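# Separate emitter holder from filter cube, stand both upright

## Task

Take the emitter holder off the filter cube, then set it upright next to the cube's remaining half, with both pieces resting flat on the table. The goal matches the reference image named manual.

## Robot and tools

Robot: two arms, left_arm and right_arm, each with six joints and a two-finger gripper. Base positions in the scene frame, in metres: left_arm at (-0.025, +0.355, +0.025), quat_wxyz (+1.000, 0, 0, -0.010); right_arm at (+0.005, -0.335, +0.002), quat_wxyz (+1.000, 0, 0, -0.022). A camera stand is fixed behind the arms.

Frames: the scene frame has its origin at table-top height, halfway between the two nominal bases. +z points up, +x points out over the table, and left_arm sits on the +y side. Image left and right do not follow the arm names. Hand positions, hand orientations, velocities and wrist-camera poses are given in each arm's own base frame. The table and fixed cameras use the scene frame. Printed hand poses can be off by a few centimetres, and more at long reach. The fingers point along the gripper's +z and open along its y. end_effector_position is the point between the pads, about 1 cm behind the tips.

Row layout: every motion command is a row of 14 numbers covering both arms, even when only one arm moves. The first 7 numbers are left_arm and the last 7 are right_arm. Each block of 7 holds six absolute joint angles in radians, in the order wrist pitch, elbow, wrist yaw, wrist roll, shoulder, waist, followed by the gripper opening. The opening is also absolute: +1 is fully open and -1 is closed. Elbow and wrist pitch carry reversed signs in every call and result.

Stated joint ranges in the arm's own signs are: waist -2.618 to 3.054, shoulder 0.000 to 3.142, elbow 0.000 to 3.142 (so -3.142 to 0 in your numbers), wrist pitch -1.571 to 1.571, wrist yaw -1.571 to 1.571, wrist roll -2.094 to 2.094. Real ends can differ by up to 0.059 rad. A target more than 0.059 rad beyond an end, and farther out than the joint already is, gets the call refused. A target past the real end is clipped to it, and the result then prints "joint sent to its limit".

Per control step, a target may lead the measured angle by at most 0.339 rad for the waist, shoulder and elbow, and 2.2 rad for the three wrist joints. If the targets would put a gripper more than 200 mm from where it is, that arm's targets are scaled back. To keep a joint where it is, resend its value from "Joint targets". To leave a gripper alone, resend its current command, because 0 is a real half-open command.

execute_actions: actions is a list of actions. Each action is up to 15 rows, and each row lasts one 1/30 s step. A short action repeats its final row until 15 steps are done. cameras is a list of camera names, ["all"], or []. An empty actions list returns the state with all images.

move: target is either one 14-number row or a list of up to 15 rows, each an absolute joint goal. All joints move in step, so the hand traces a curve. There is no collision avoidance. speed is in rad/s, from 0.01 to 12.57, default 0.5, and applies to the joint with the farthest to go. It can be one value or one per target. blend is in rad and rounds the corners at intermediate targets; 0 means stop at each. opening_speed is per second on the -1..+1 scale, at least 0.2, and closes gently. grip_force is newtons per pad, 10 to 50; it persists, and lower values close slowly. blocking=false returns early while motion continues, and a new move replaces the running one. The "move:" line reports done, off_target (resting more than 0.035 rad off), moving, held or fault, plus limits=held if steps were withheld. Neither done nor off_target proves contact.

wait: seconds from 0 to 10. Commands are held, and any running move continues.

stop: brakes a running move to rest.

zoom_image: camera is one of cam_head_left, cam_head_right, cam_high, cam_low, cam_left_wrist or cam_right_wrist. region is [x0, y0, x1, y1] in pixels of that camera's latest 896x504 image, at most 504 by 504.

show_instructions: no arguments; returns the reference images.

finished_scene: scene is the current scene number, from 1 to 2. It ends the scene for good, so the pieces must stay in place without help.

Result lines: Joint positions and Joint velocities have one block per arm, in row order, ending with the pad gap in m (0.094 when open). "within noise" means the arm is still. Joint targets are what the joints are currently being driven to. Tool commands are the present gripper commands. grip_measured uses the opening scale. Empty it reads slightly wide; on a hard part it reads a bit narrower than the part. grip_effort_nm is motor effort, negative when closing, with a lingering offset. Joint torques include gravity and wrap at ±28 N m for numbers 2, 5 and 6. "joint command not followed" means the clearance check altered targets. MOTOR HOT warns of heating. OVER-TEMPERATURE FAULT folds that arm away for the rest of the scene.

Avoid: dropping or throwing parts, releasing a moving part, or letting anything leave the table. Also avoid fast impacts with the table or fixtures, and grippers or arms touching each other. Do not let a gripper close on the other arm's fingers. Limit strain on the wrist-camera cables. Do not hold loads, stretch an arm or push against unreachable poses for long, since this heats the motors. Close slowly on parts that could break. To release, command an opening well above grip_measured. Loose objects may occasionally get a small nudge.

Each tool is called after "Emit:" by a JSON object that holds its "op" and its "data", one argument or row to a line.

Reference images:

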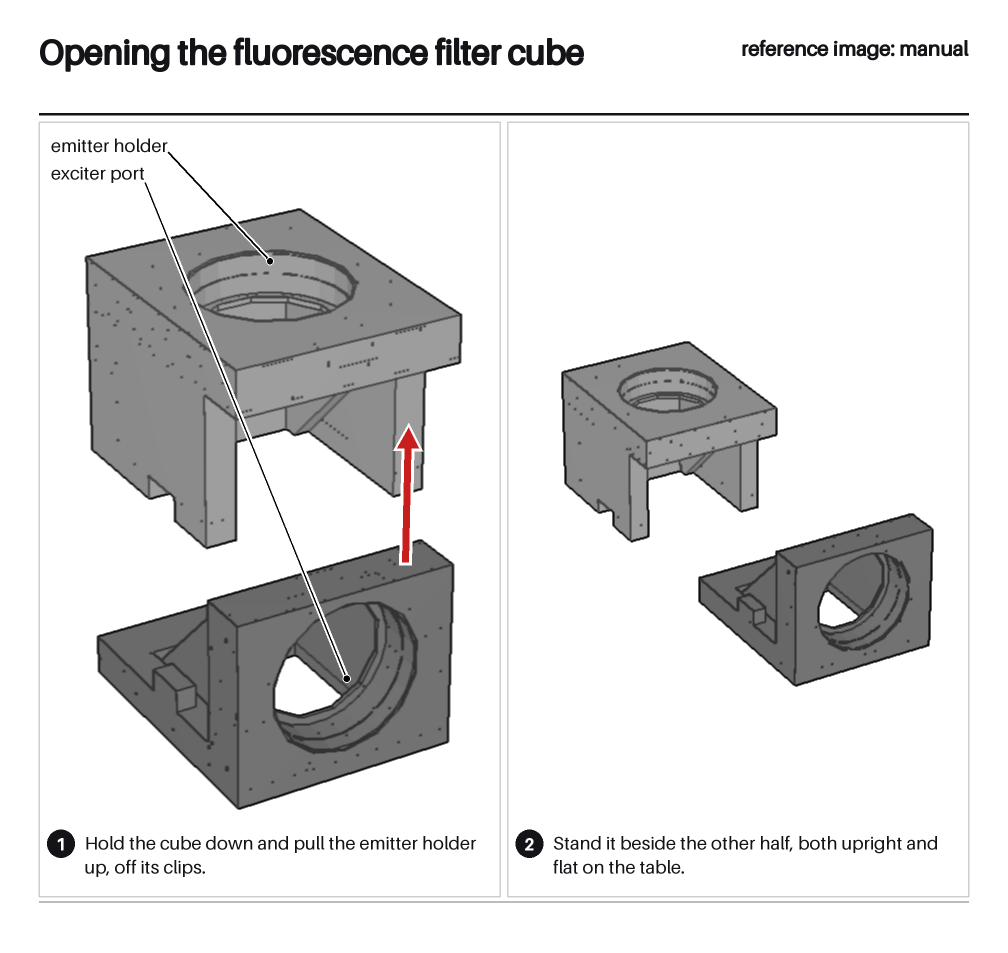

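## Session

Emit:
{"op": "execute_actions", "data": {
  "actions": []
}}

Emit:
{"op": "zoom_image", "data": {
  "camera": "cam_head_left",
  "region": [300, 220, 600, 380]
}}

Scene clock: 0.00 s.
left_arm: end_effector_position=(+0.4084, +0.0349, +0.1149) grip_measured=+1.000 grip_effort_nm=n/a end_effector_quat_wxyz=(+0.593, -0.059, +0.802, +0.043) | right_arm: end_effector_position=(+0.4151, -0.0041, +0.1259) grip_measured=+1.000 grip_effort_nm=n/a end_effector_quat_wxyz=(+0.620, +0.004, +0.781, -0.073)
Joint names: [wrist pitch, elbow, wrist yaw, wrist roll, shoulder, waist]
Joint positions: left_arm=[-0.821 -0.413 -0.105 -0.033 1.532 0.037 0.094] | right_arm=[-0.935 -0.41 0.186 -0.069 1.571 0.068 0.094]
Joint velocities: within noise
Joint torques (N m): no reading
Heat: left arm: 25 °C; right arm: 23 °C.
Joint targets: left_arm=[-0.818 -0.419 -0.105 -0.034 1.526 0.037] | right_arm=[-0.935 -0.417 0.188 -0.069 1.563 0.068]
Tool commands: left_gripper/opening=+1.0 right_gripper/opening=+1.0

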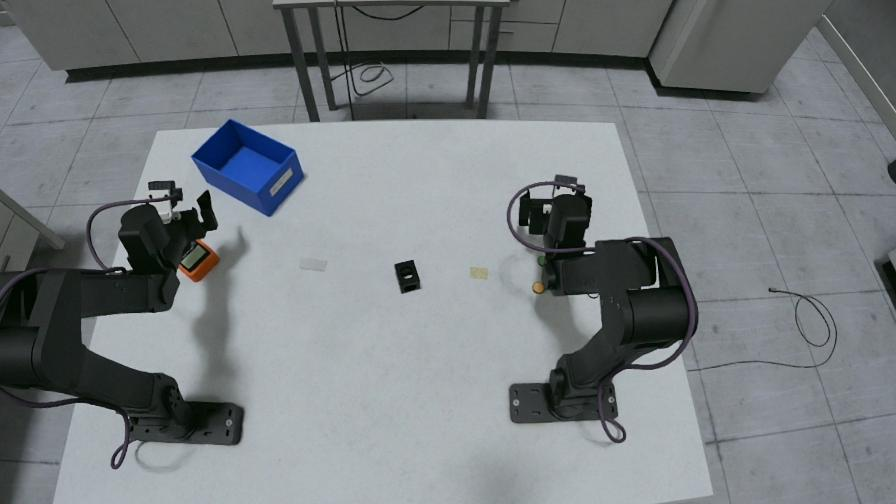

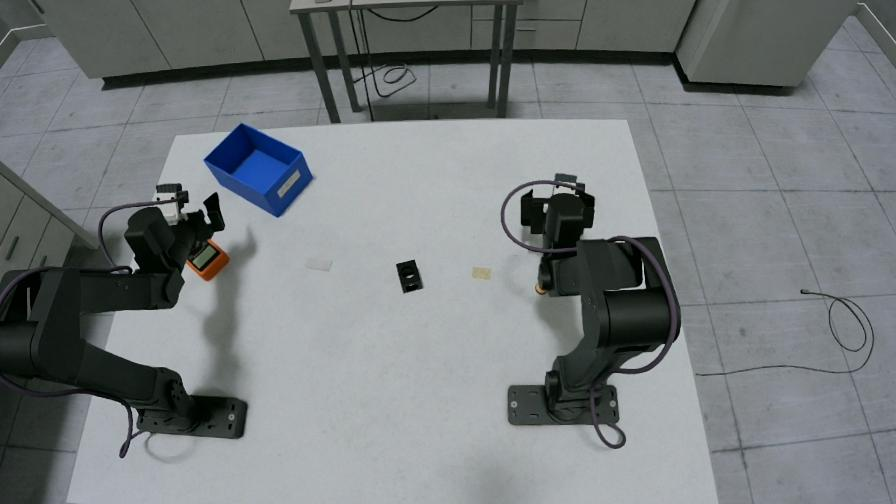

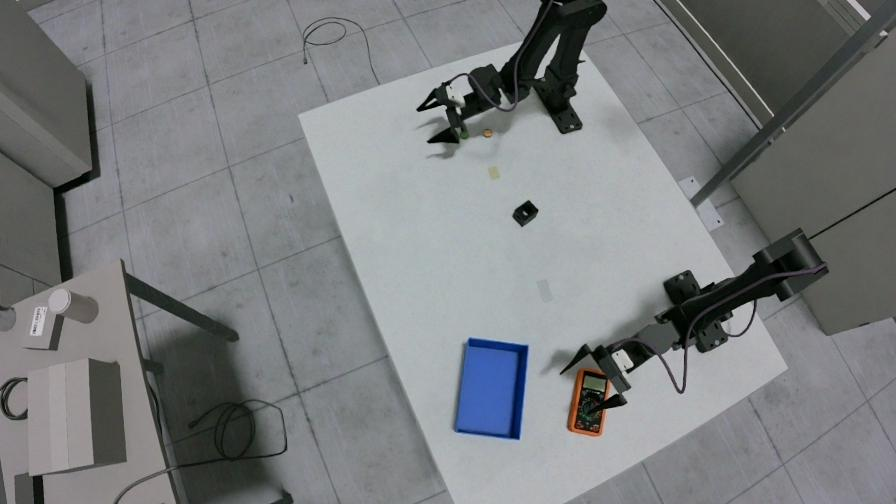

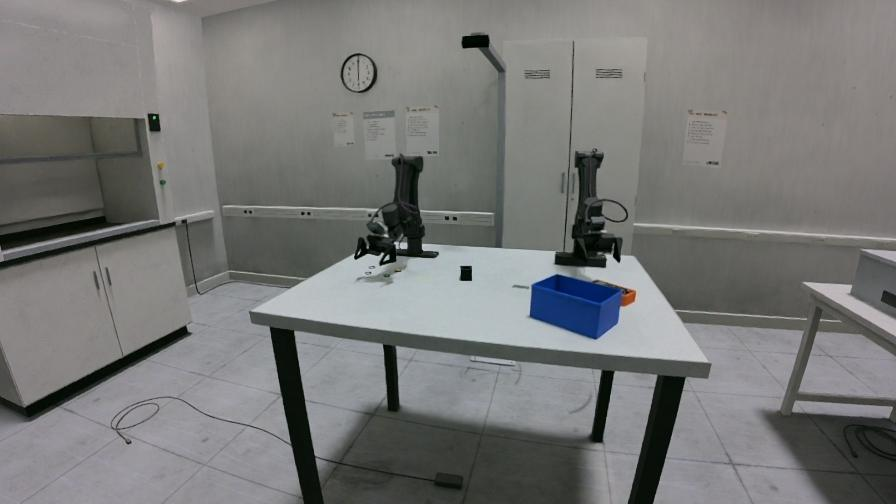

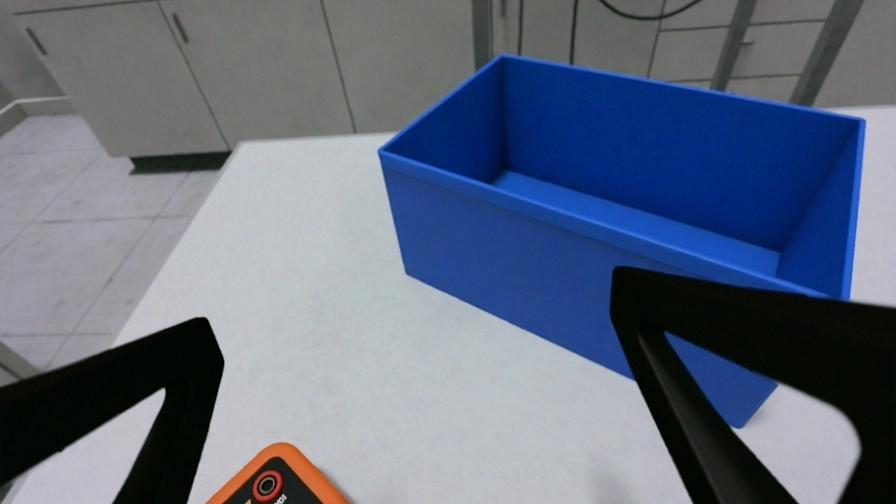

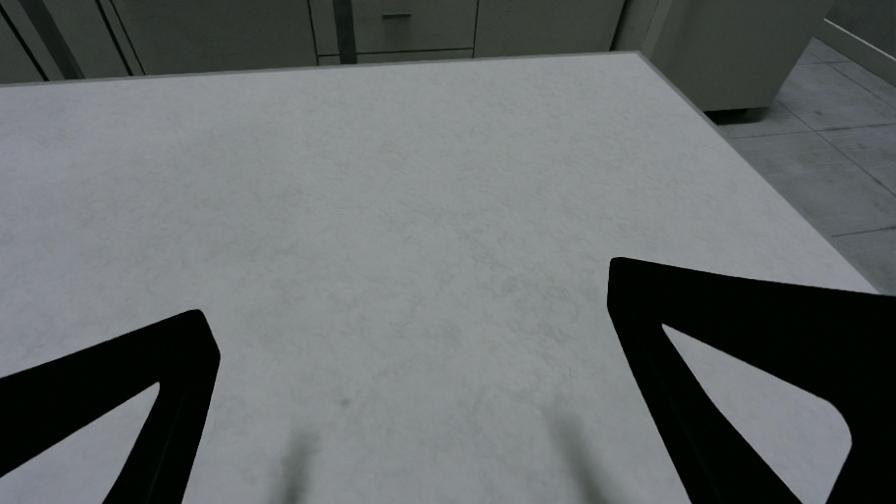

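Scaled by 1.680 from the camera's 896x504 image, which has a finer 1280x720 frame.

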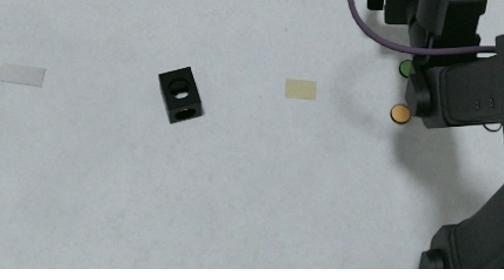

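Emit:
{"op": "zoom_image", "data": {
  "camera": "cam_head_left",
  "region": [380, 250, 440, 305]
}}

Emit:
{"op": "zoom_image", "data": {
  "camera": "cam_head_right",
  "region": [380, 250, 440, 305]
}}

Emit:
{"op": "zoom_image", "data": {
  "camera": "cam_high",
  "region": [500, 190, 550, 235]
}}

Emit:
{"op": "zoom_image", "data": {
  "camera": "cam_low",
  "region": [440, 250, 500, 295]
}}

Scaled by 8.400 from the camera's 896x504 image, which has a finer 1280x720 frame.

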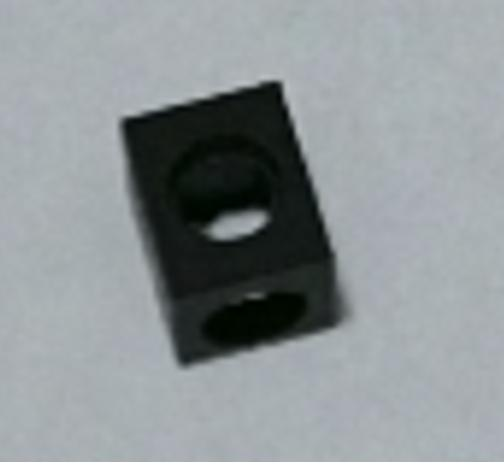

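Scaled by 8.400 from the camera's 896x504 image, which has a finer 1280x720 frame.

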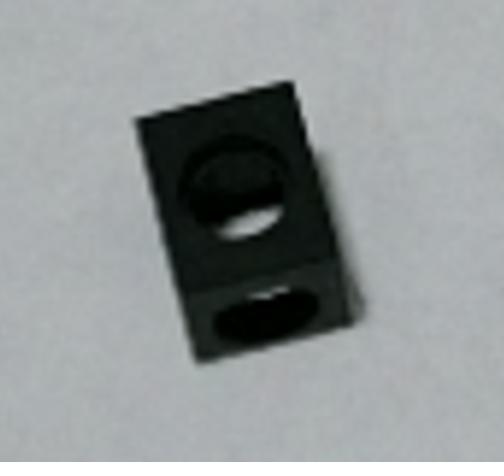

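Scaled by 10.080 from the camera's 896x504 image, which has a finer 1280x720 frame.

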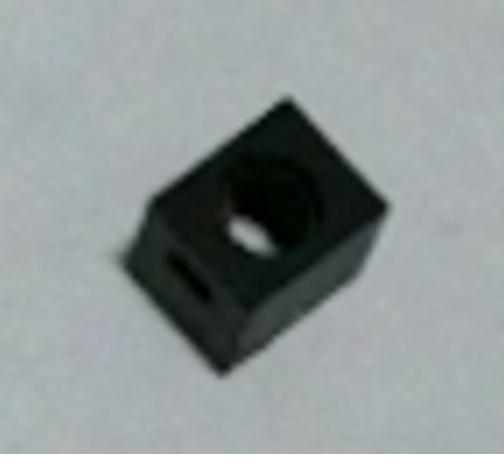

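Scaled by 8.400 from the camera's 896x504 image, which has a finer 1280x720 frame.

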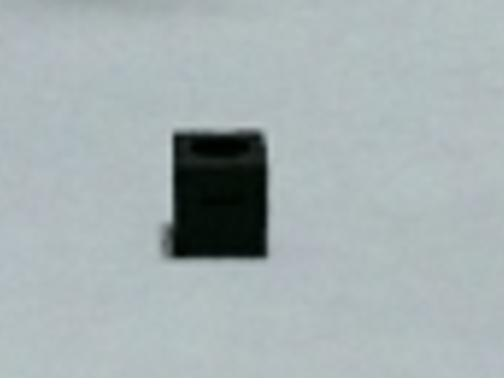

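Emit:
{"op": "move", "data": {
  "target": [
    [-1.3,-0.35,-0.1,-0.03,1.55,-0.5,0.3,1.3,-1.5,0.05,0.25,1.6,0.5,0.3],
    [-1.44,-0.325,-0.145,-0.026,1.95,-1.04,0.3,1.375,-1.94,0.0,0.498,2.125,0.838,0.3]
  ],
  "speed": 1.0,
  "blend": 0.15,
  "cameras": ["cam_left_wrist","cam_right_wrist","cam_head_left","cam_low"]
}}

Emit:
{"op": "zoom_image", "data": {
  "camera": "cam_head_left",
  "region": [380, 220, 480, 310]
}}

Emit:
{"op": "zoom_image", "data": {
  "camera": "cam_low",
  "region": [430, 225, 510, 290]
}}

Scene clock: 20.63 s.
left_arm: end_effector_position=(+0.2300, -0.3410, +0.0720) grip_measured=+0.302 grip_effort_nm=-0.03 end_effector_quat_wxyz=(+0.574, +0.333, +0.694, -0.280) | right_arm: end_effector_position=(+0.2746, +0.3111, +0.1023) grip_measured=+0.303 grip_effort_nm=-0.13 end_effector_quat_wxyz=(+0.008, -0.177, +0.984, +0.007)
Joint names: [wrist pitch, elbow, wrist yaw, wrist roll, shoulder, waist]
Joint positions: left_arm=[-1.418 -0.331 -0.136 -0.033 1.936 -1.039 0.061] | right_arm=[1.346 -1.916 -0.002 0.488 2.12 0.844 0.061]
Joint torques (N m): left_arm=[-2.33 -1.88 -0.2 0.05 -5.03 -0.06] | right_arm=[-0.02 -8.25 0.01 0.1 -10.73 -0.62]
Heat: left arm: 29 °C; right arm: 24 °C.
Joint targets: left_arm=[-1.440 -0.325 -0.145 -0.026 1.950 -1.040] | right_arm=[1.375 -1.940 0.000 0.498 2.125 0.838]
move: done
Images, in order (width x height): cam_head_left 896x504, cam_low 896x504, cam_left_wrist 896x504, cam_right_wrist 896x504.

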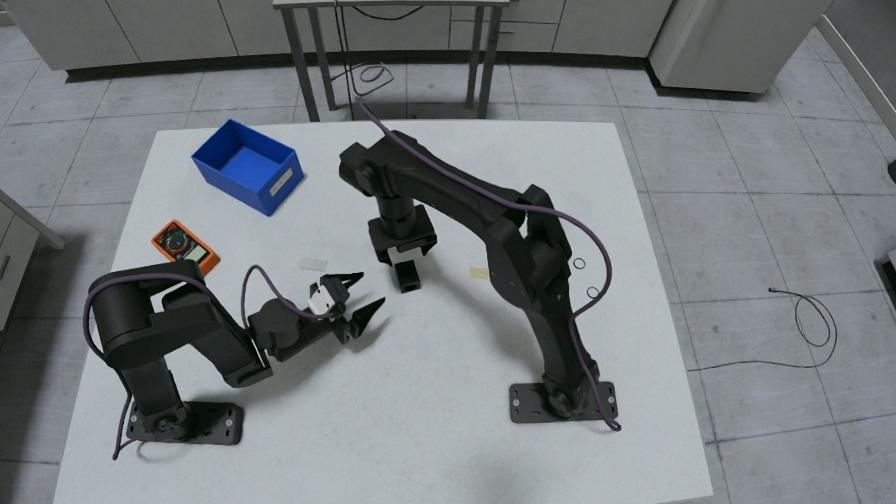

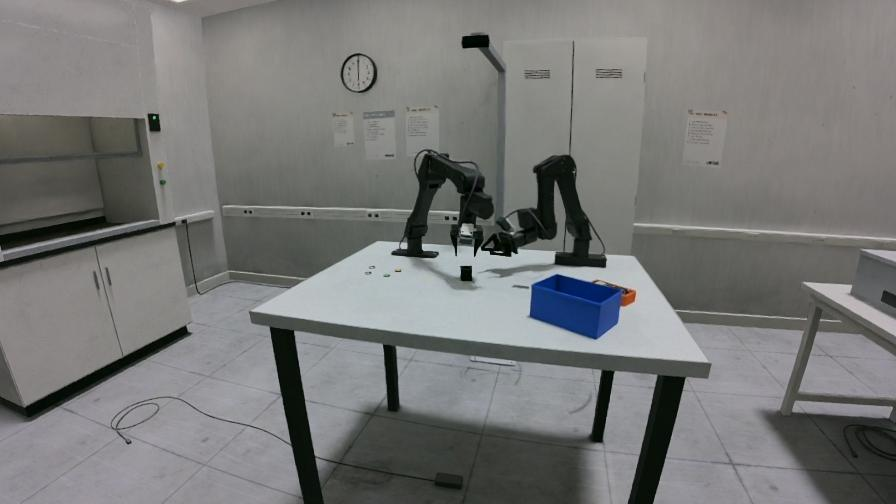

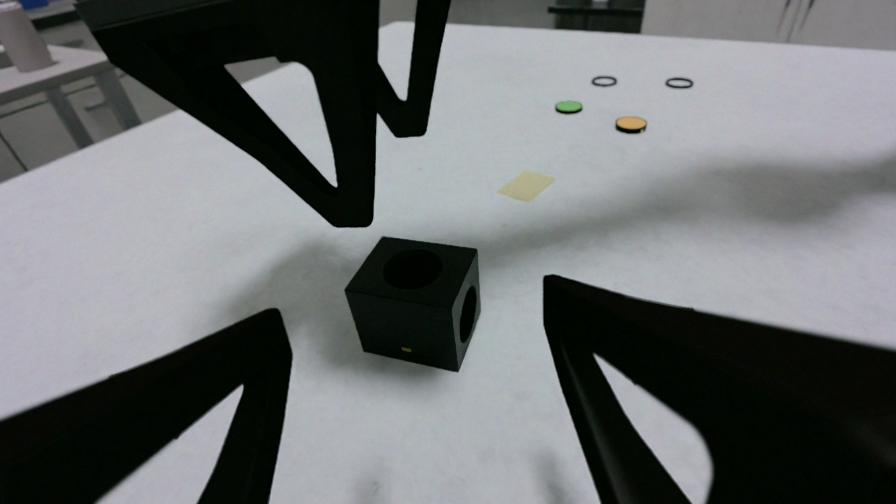

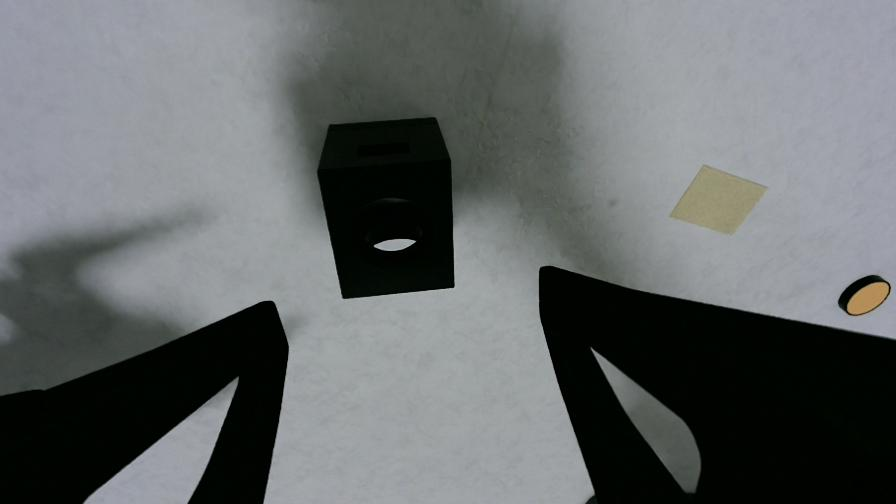

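Scaled by 5.040 from the camera's 896x504 image, which has a finer 1280x720 frame.

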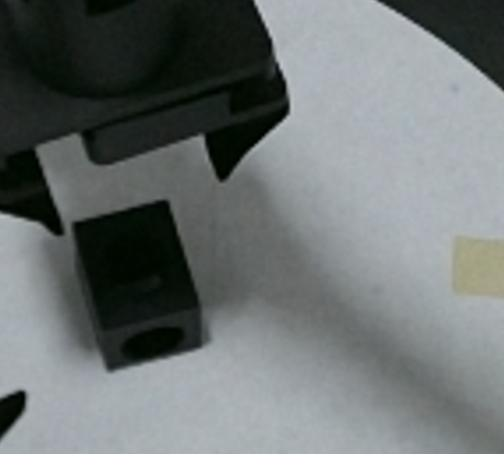

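Scaled by 6.300 from the camera's 896x504 image, which has a finer 1280x720 frame.

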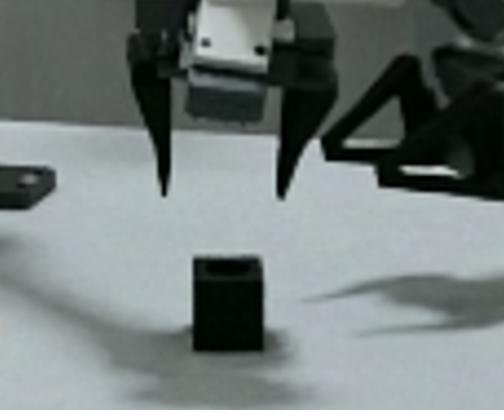

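Emit:
{"op": "move", "data": {
  "target": [
    [-1.44,-0.325,-0.145,-0.026,1.95,-1.04,0.3,1.315,-1.89,0.0,0.506,2.175,0.839,0.3],
    [-1.44,-0.325,-0.145,-0.026,1.95,-1.04,0.3,1.135,-1.728,0.0,0.506,2.205,0.839,0.3]
  ],
  "speed": [0.4,0.3],
  "blend": [0.03,0],
  "cameras": ["cam_left_wrist","cam_right_wrist","cam_head_left","cam_low"]
}}

Emit:
{"op": "zoom_image", "data": {
  "camera": "cam_head_left",
  "region": [380, 240, 460, 310]
}}

Emit:
{"op": "zoom_image", "data": {
  "camera": "cam_low",
  "region": [430, 225, 510, 290]
}}

Scene clock: 24.40 s.
left_arm: end_effector_position=(+0.2301, -0.3409, +0.0720) grip_measured=+0.302 grip_effort_nm=-0.03 end_effector_quat_wxyz=(+0.574, +0.333, +0.694, -0.280) | right_arm: end_effector_position=(+0.2755, +0.3121, +0.0291) grip_measured=+0.303 grip_effort_nm=-0.13 end_effector_quat_wxyz=(-0.006, -0.173, +0.985, -0.003)
Joint names: [wrist pitch, elbow, wrist yaw, wrist roll, shoulder, waist]
Joint positions: left_arm=[-1.418 -0.331 -0.136 -0.033 1.936 -1.039 0.061] | right_arm=[1.129 -1.736 -0.002 0.496 2.191 0.844 0.061]
Joint torques (N m): left_arm=[-2.31 -1.98 -0.13 0.06 -4.97 -0.08] | right_arm=[-0.18 -4.86 0.02 0.1 -10.41 -0.5]
Heat: left arm: 30 °C; right arm: 24 °C.
Joint targets: left_arm=[-1.440 -0.325 -0.145 -0.026 1.950 -1.040] | right_arm=[1.135 -1.728 0.000 0.506 2.205 0.839]
move: done
Images, in order (width x height): cam_head_left 896x504, cam_low 896x504, cam_left_wrist 896x504, cam_right_wrist 896x504.

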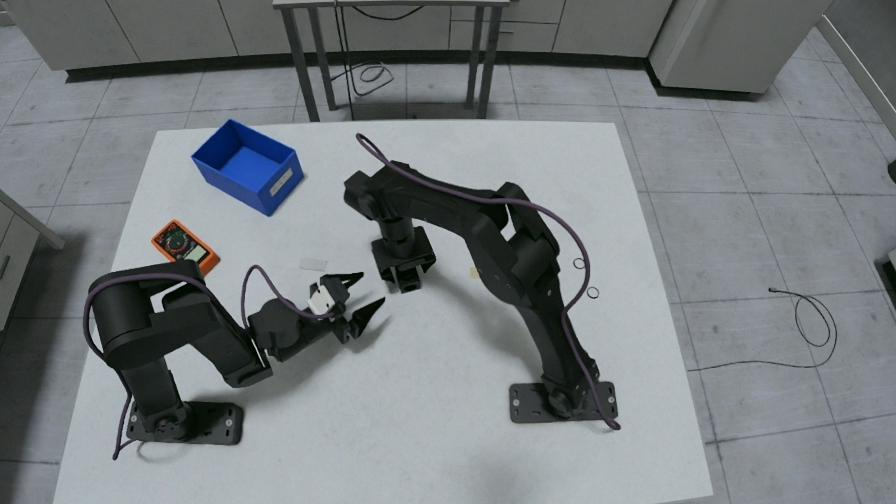

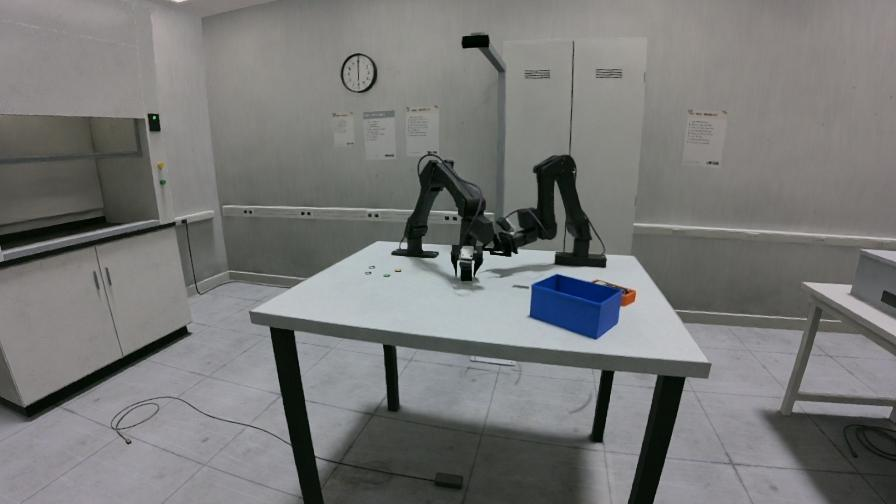

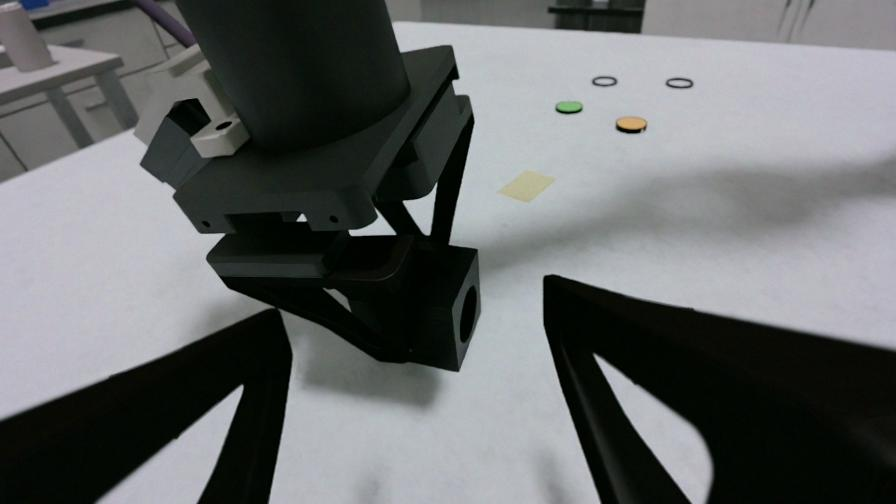

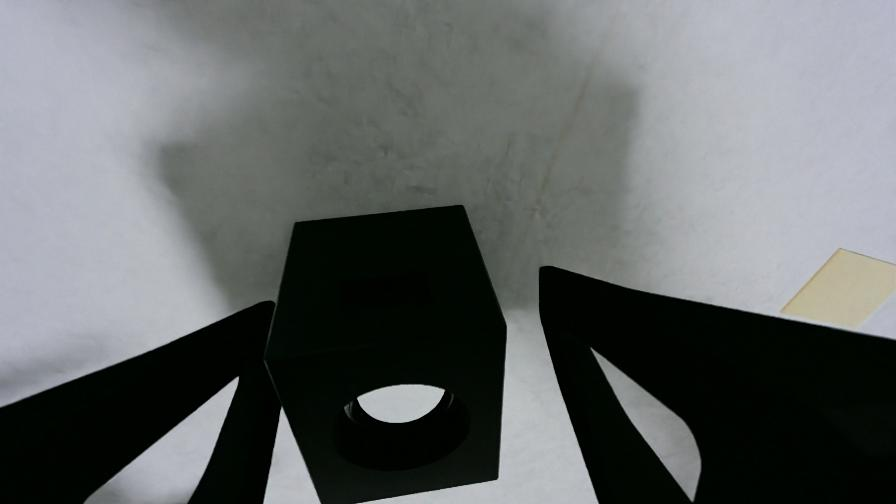

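Scaled by 6.300 from the camera's 896x504 image, which has a finer 1280x720 frame.

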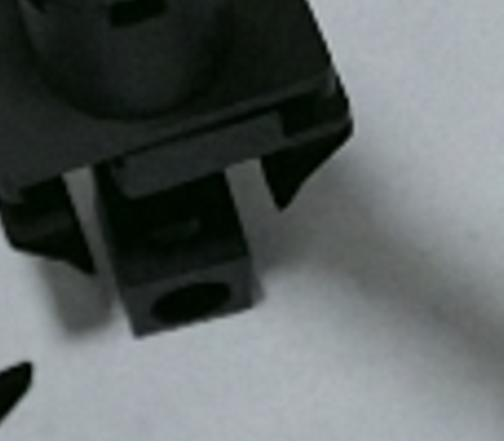

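Scaled by 6.300 from the camera's 896x504 image, which has a finer 1280x720 frame.

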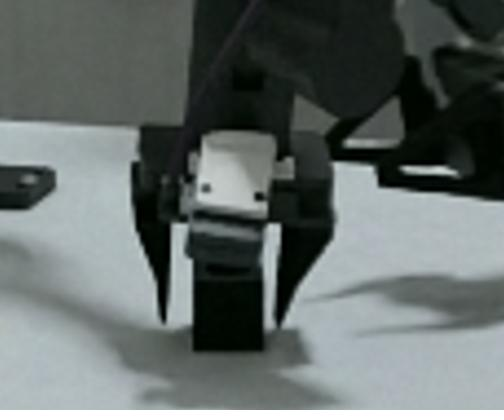

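Emit:
{"op": "move", "data": {
  "target": [
    [-1.44,-0.325,-0.145,-0.026,1.95,-1.04,0.3,1.137,-1.757,0.0,0.49,2.222,0.842,0.3],
    [-1.44,-0.325,-0.145,-0.026,1.95,-1.04,0.3,1.137,-1.757,0.0,0.49,2.222,0.842,-0.06]
  ],
  "speed": [0.15,0.15],
  "opening_speed": 0.5,
  "grip_force": [35,35],
  "cameras": ["cam_right_wrist","cam_head_left","cam_left_wrist"]
}}

Emit:
{"op": "zoom_image", "data": {
  "camera": "cam_head_left",
  "region": [380, 240, 460, 310]
}}

Scene clock: 29.80 s.
left_arm: end_effector_position=(+0.2301, -0.3409, +0.0720) grip_measured=+0.302 grip_effort_nm=-0.03 end_effector_quat_wxyz=(+0.574, +0.333, +0.694, -0.280) | right_arm: end_effector_position=(+0.2753, +0.3121, +0.0241) grip_measured=-0.057 grip_effort_nm=-0.13 end_effector_quat_wxyz=(-0.010, -0.174, +0.985, -0.006)
Joint names: [wrist pitch, elbow, wrist yaw, wrist roll, shoulder, waist]
Joint positions: left_arm=[-1.418 -0.331 -0.136 -0.033 1.936 -1.039 0.061] | right_arm=[1.125 -1.736 -0.003 0.494 2.204 0.844 0.044]
Joint torques (N m): left_arm=[-2.3 -1.88 -0.14 0.05 -5.01 -0.03] | right_arm=[-0.11 -7.73 0.02 -0.07 -10.07 -0.21]
Heat: left arm: 30 °C; right arm: 25 °C.
Joint targets: left_arm=[-1.440 -0.325 -0.145 -0.026 1.950 -1.040] | right_arm=[1.137 -1.757 0.000 0.490 2.222 0.842]
grip_force (N): 35, 35
move: done
Images, in order (width x height): cam_head_left 896x504, cam_left_wrist 896x504, cam_right_wrist 896x504.

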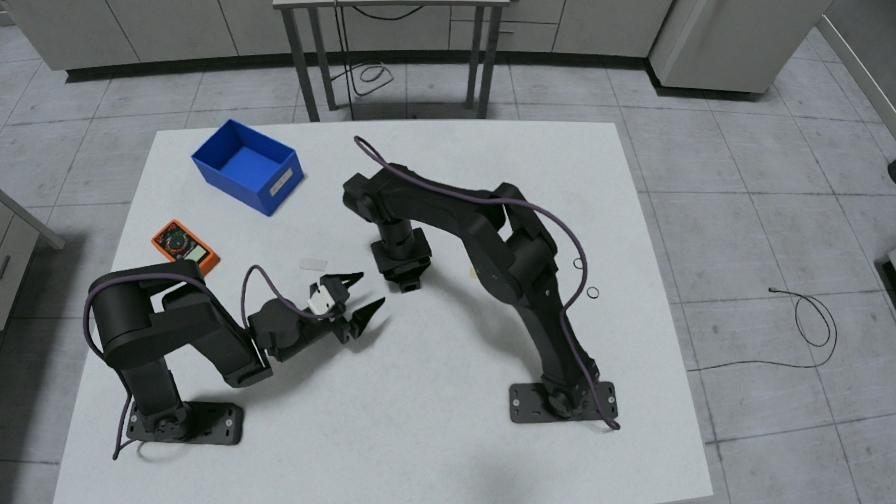

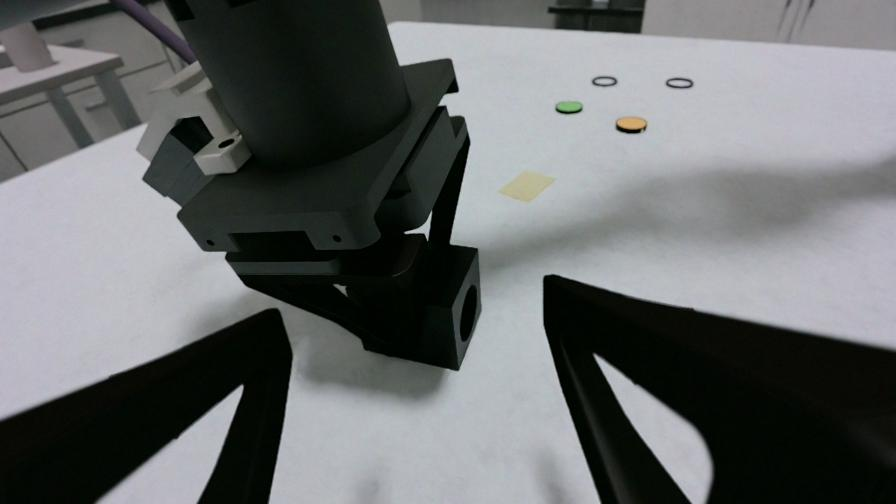

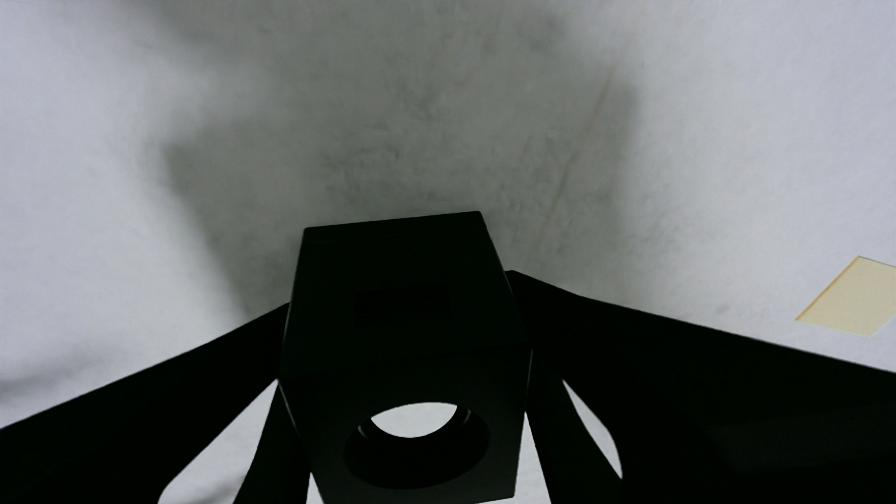

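Scaled by 6.300 from the camera's 896x504 image, which has a finer 1280x720 frame.

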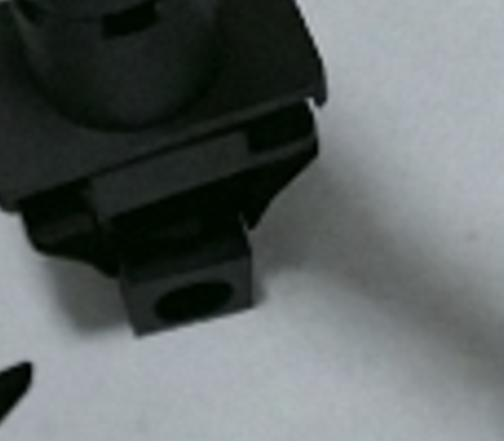

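Emit:
{"op": "move", "data": {
  "target": [
    [-1.44,-0.325,-0.145,-0.026,1.95,-1.04,0.3,1.137,-1.757,0.0,0.49,2.222,0.842,0.1],
    [-1.44,-0.325,-0.145,-0.026,1.95,-1.04,0.3,1.145,-1.79,0.0,0.49,2.228,0.842,0.1],
    [-1.44,-0.325,-0.145,-0.026,1.95,-1.04,0.3,1.145,-1.79,0.0,0.49,2.228,0.842,-0.2]
  ],
  "speed": [0.15,0.15,0.15],
  "opening_speed": 0.5,
  "cameras": ["cam_right_wrist","cam_head_left","cam_left_wrist"]
}}

Emit:
{"op": "zoom_image", "data": {
  "camera": "cam_head_left",
  "region": [380, 240, 460, 310]
}}

Emit:
{"op": "zoom_image", "data": {
  "camera": "cam_left_wrist",
  "region": [180, 180, 580, 400]
}}

Scene clock: 33.30 s.
left_arm: end_effector_position=(+0.2301, -0.3409, +0.0720) grip_measured=+0.302 grip_effort_nm=-0.03 end_effector_quat_wxyz=(+0.574, +0.333, +0.694, -0.280) | right_arm: end_effector_position=(+0.2812, +0.3188, +0.0298) grip_measured=-0.154 grip_effort_nm=-0.71 end_effector_quat_wxyz=(+0.001, -0.175, +0.985, +0.003)
Joint names: [wrist pitch, elbow, wrist yaw, wrist roll, shoulder, waist]
Joint positions: left_arm=[-1.418 -0.331 -0.136 -0.033 1.936 -1.039 0.061] | right_arm=[1.125 -1.766 -0.003 0.493 2.208 0.844 0.04]
Joint torques (N m): left_arm=[-2.3 -1.92 -0.13 0.06 -4.98 -0.05] | right_arm=[-0.1 -8.01 0.03 -0.04 -10.07 -0.28]
Heat: left arm: 31 °C; right arm: 25 °C.
Joint targets: left_arm=[-1.440 -0.325 -0.145 -0.026 1.950 -1.040] | right_arm=[1.145 -1.790 0.000 0.490 2.228 0.842]
grip_force (N): 35, 35
move: done
Images, in order (width x height): cam_head_left 896x504, cam_left_wrist 896x504, cam_right_wrist 896x504.

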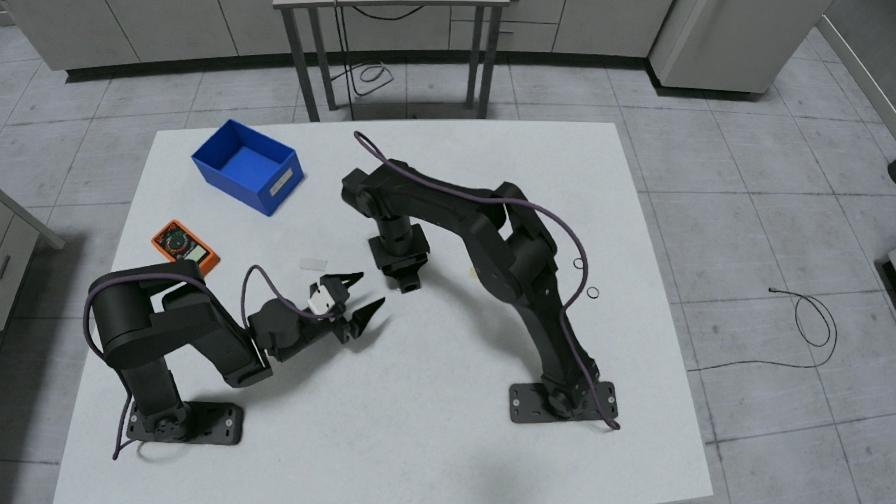

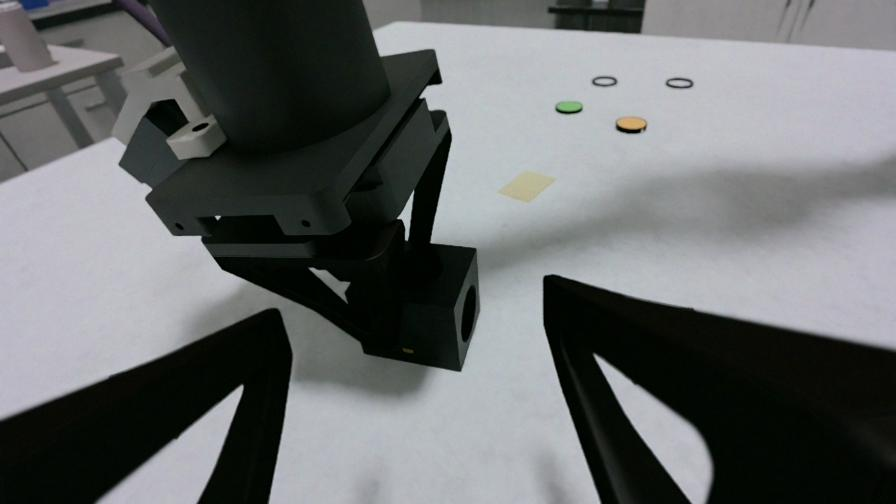

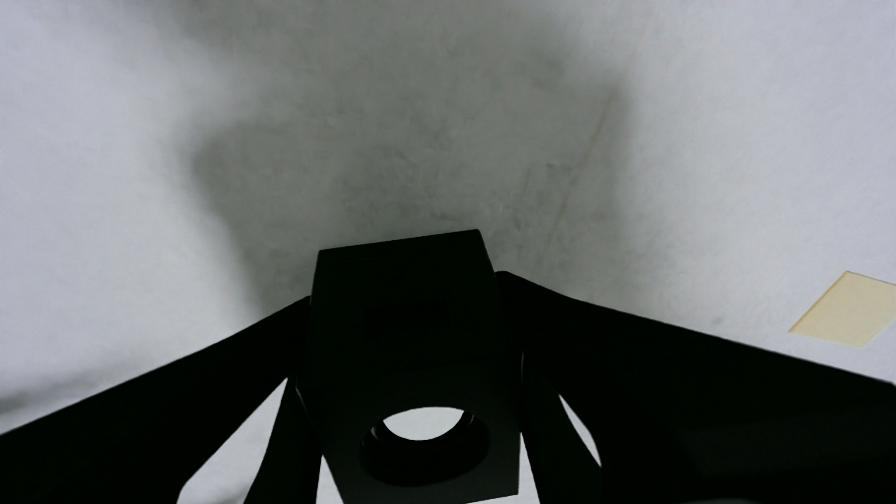

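Scaled by 6.300 from the camera's 896x504 image, which has a finer 1280x720 frame.

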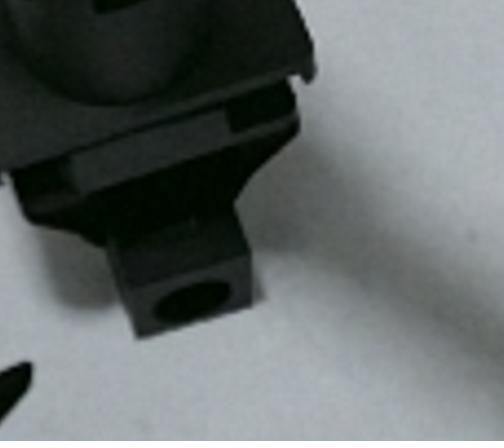

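Scaled by 1.260 from the camera's 896x504 image, which has a finer 1280x720 frame.

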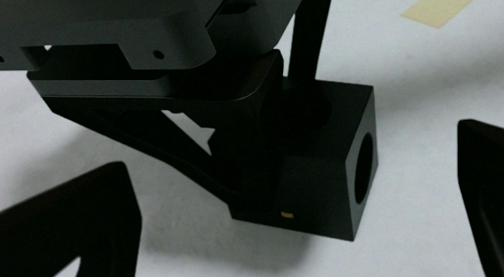

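Emit:
{"op": "move", "data": {
  "target": [
    [-1.44,-0.325,-0.145,-0.026,1.95,-1.04,0.3,1.19,-1.85,0.0,0.50,2.21,0.842,-0.2],
    [-1.44,-0.325,-0.145,-0.026,2.0,-1.04,0.3,1.13,-1.66,-0.045,1.645,2.085,0.787,-0.2]
  ],
  "speed": [0.2,0.6],
  "blend": [0.02,0],
  "cameras": ["cam_right_wrist","cam_head_left","cam_left_wrist","cam_low"]
}}

Emit:
{"op": "zoom_image", "data": {
  "camera": "cam_head_left",
  "region": [380, 240, 460, 310]
}}

Emit:
{"op": "zoom_image", "data": {
  "camera": "cam_left_wrist",
  "region": [240, 140, 560, 380]
}}

Emit:
{"op": "zoom_image", "data": {
  "camera": "cam_low",
  "region": [430, 225, 510, 290]
}}

Scene clock: 37.77 s.
left_arm: end_effector_position=(+0.2289, -0.3388, +0.0547) grip_measured=+0.302 grip_effort_nm=-0.03 end_effector_quat_wxyz=(+0.560, +0.340, +0.705, -0.270) | right_arm: end_effector_position=(+0.2776, +0.2958, +0.0353) grip_measured=-0.155 grip_effort_nm=-0.75 end_effector_quat_wxyz=(-0.021, +0.406, +0.914, +0.006)
Joint names: [wrist pitch, elbow, wrist yaw, wrist roll, shoulder, waist]
Joint positions: left_arm=[-1.419 -0.331 -0.136 -0.033 1.981 -1.039 0.061] | right_arm=[1.11 -1.669 -0.044 1.632 2.134 0.795 0.04]
Joint torques (N m): left_arm=[-2.28 -1.69 -0.14 0.06 -4.81 0.01] | right_arm=[-0.08 -4.86 -0.04 0.1 -15.23 -0.73]
Heat: left arm: 32 °C; right arm: 26 °C.
Joint targets: left_arm=[-1.440 -0.325 -0.145 -0.026 2.000 -1.040] | right_arm=[1.130 -1.660 -0.045 1.645 2.085 0.787]
grip_force (N): 35, 35
move: off_target (right_arm); right_arm: the shoulder is farthest, 0.049 rad from its target
Images, in order (width x height): cam_head_left 896x504, cam_low 896x504, cam_left_wrist 896x504, cam_right_wrist 896x504.

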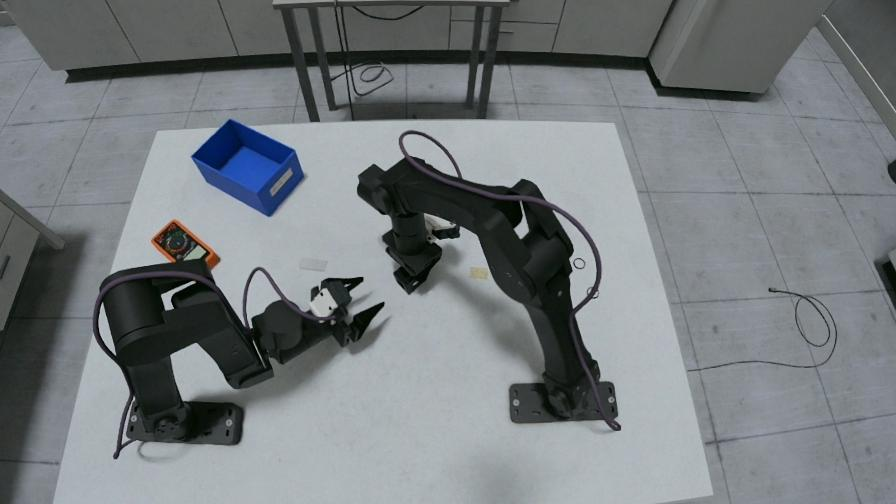

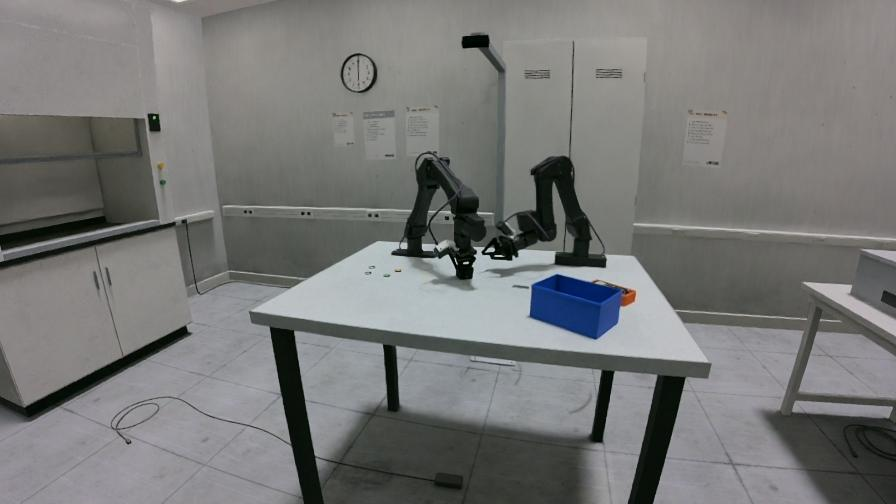

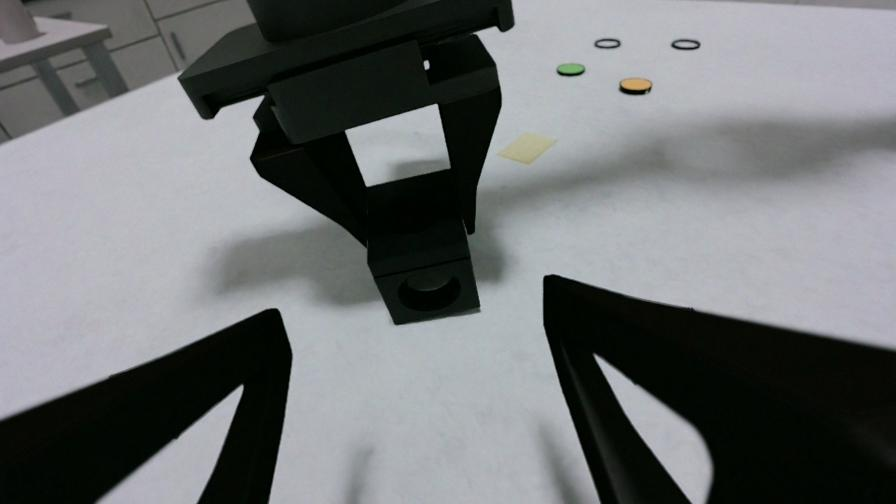

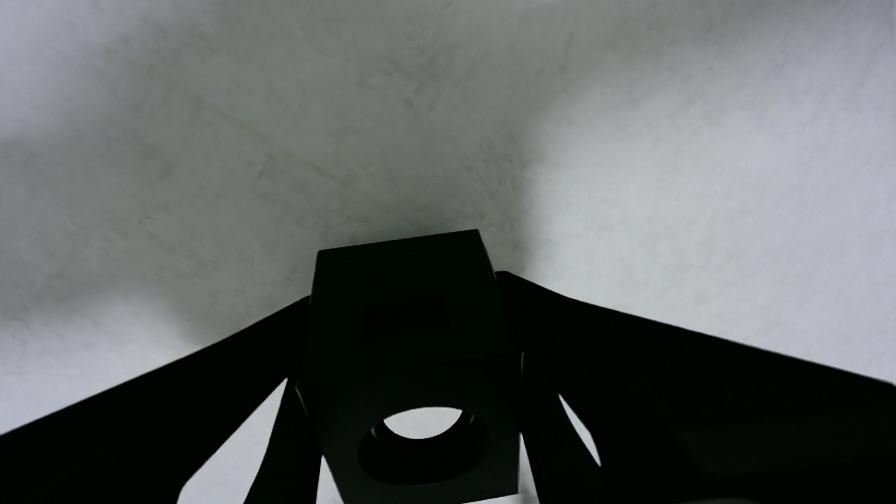

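Scaled by 6.300 from the camera's 896x504 image, which has a finer 1280x720 frame.

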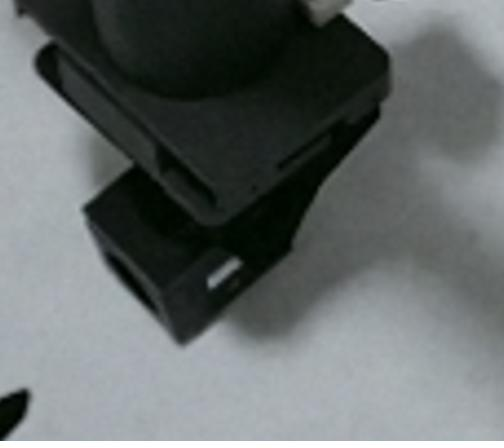

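Scaled by 1.575 from the camera's 896x504 image, which has a finer 1280x720 frame.

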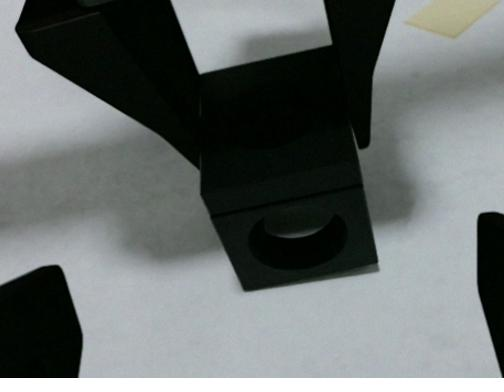

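Scaled by 6.300 from the camera's 896x504 image, which has a finer 1280x720 frame.

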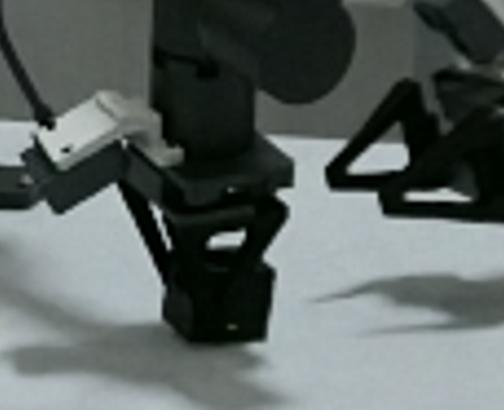

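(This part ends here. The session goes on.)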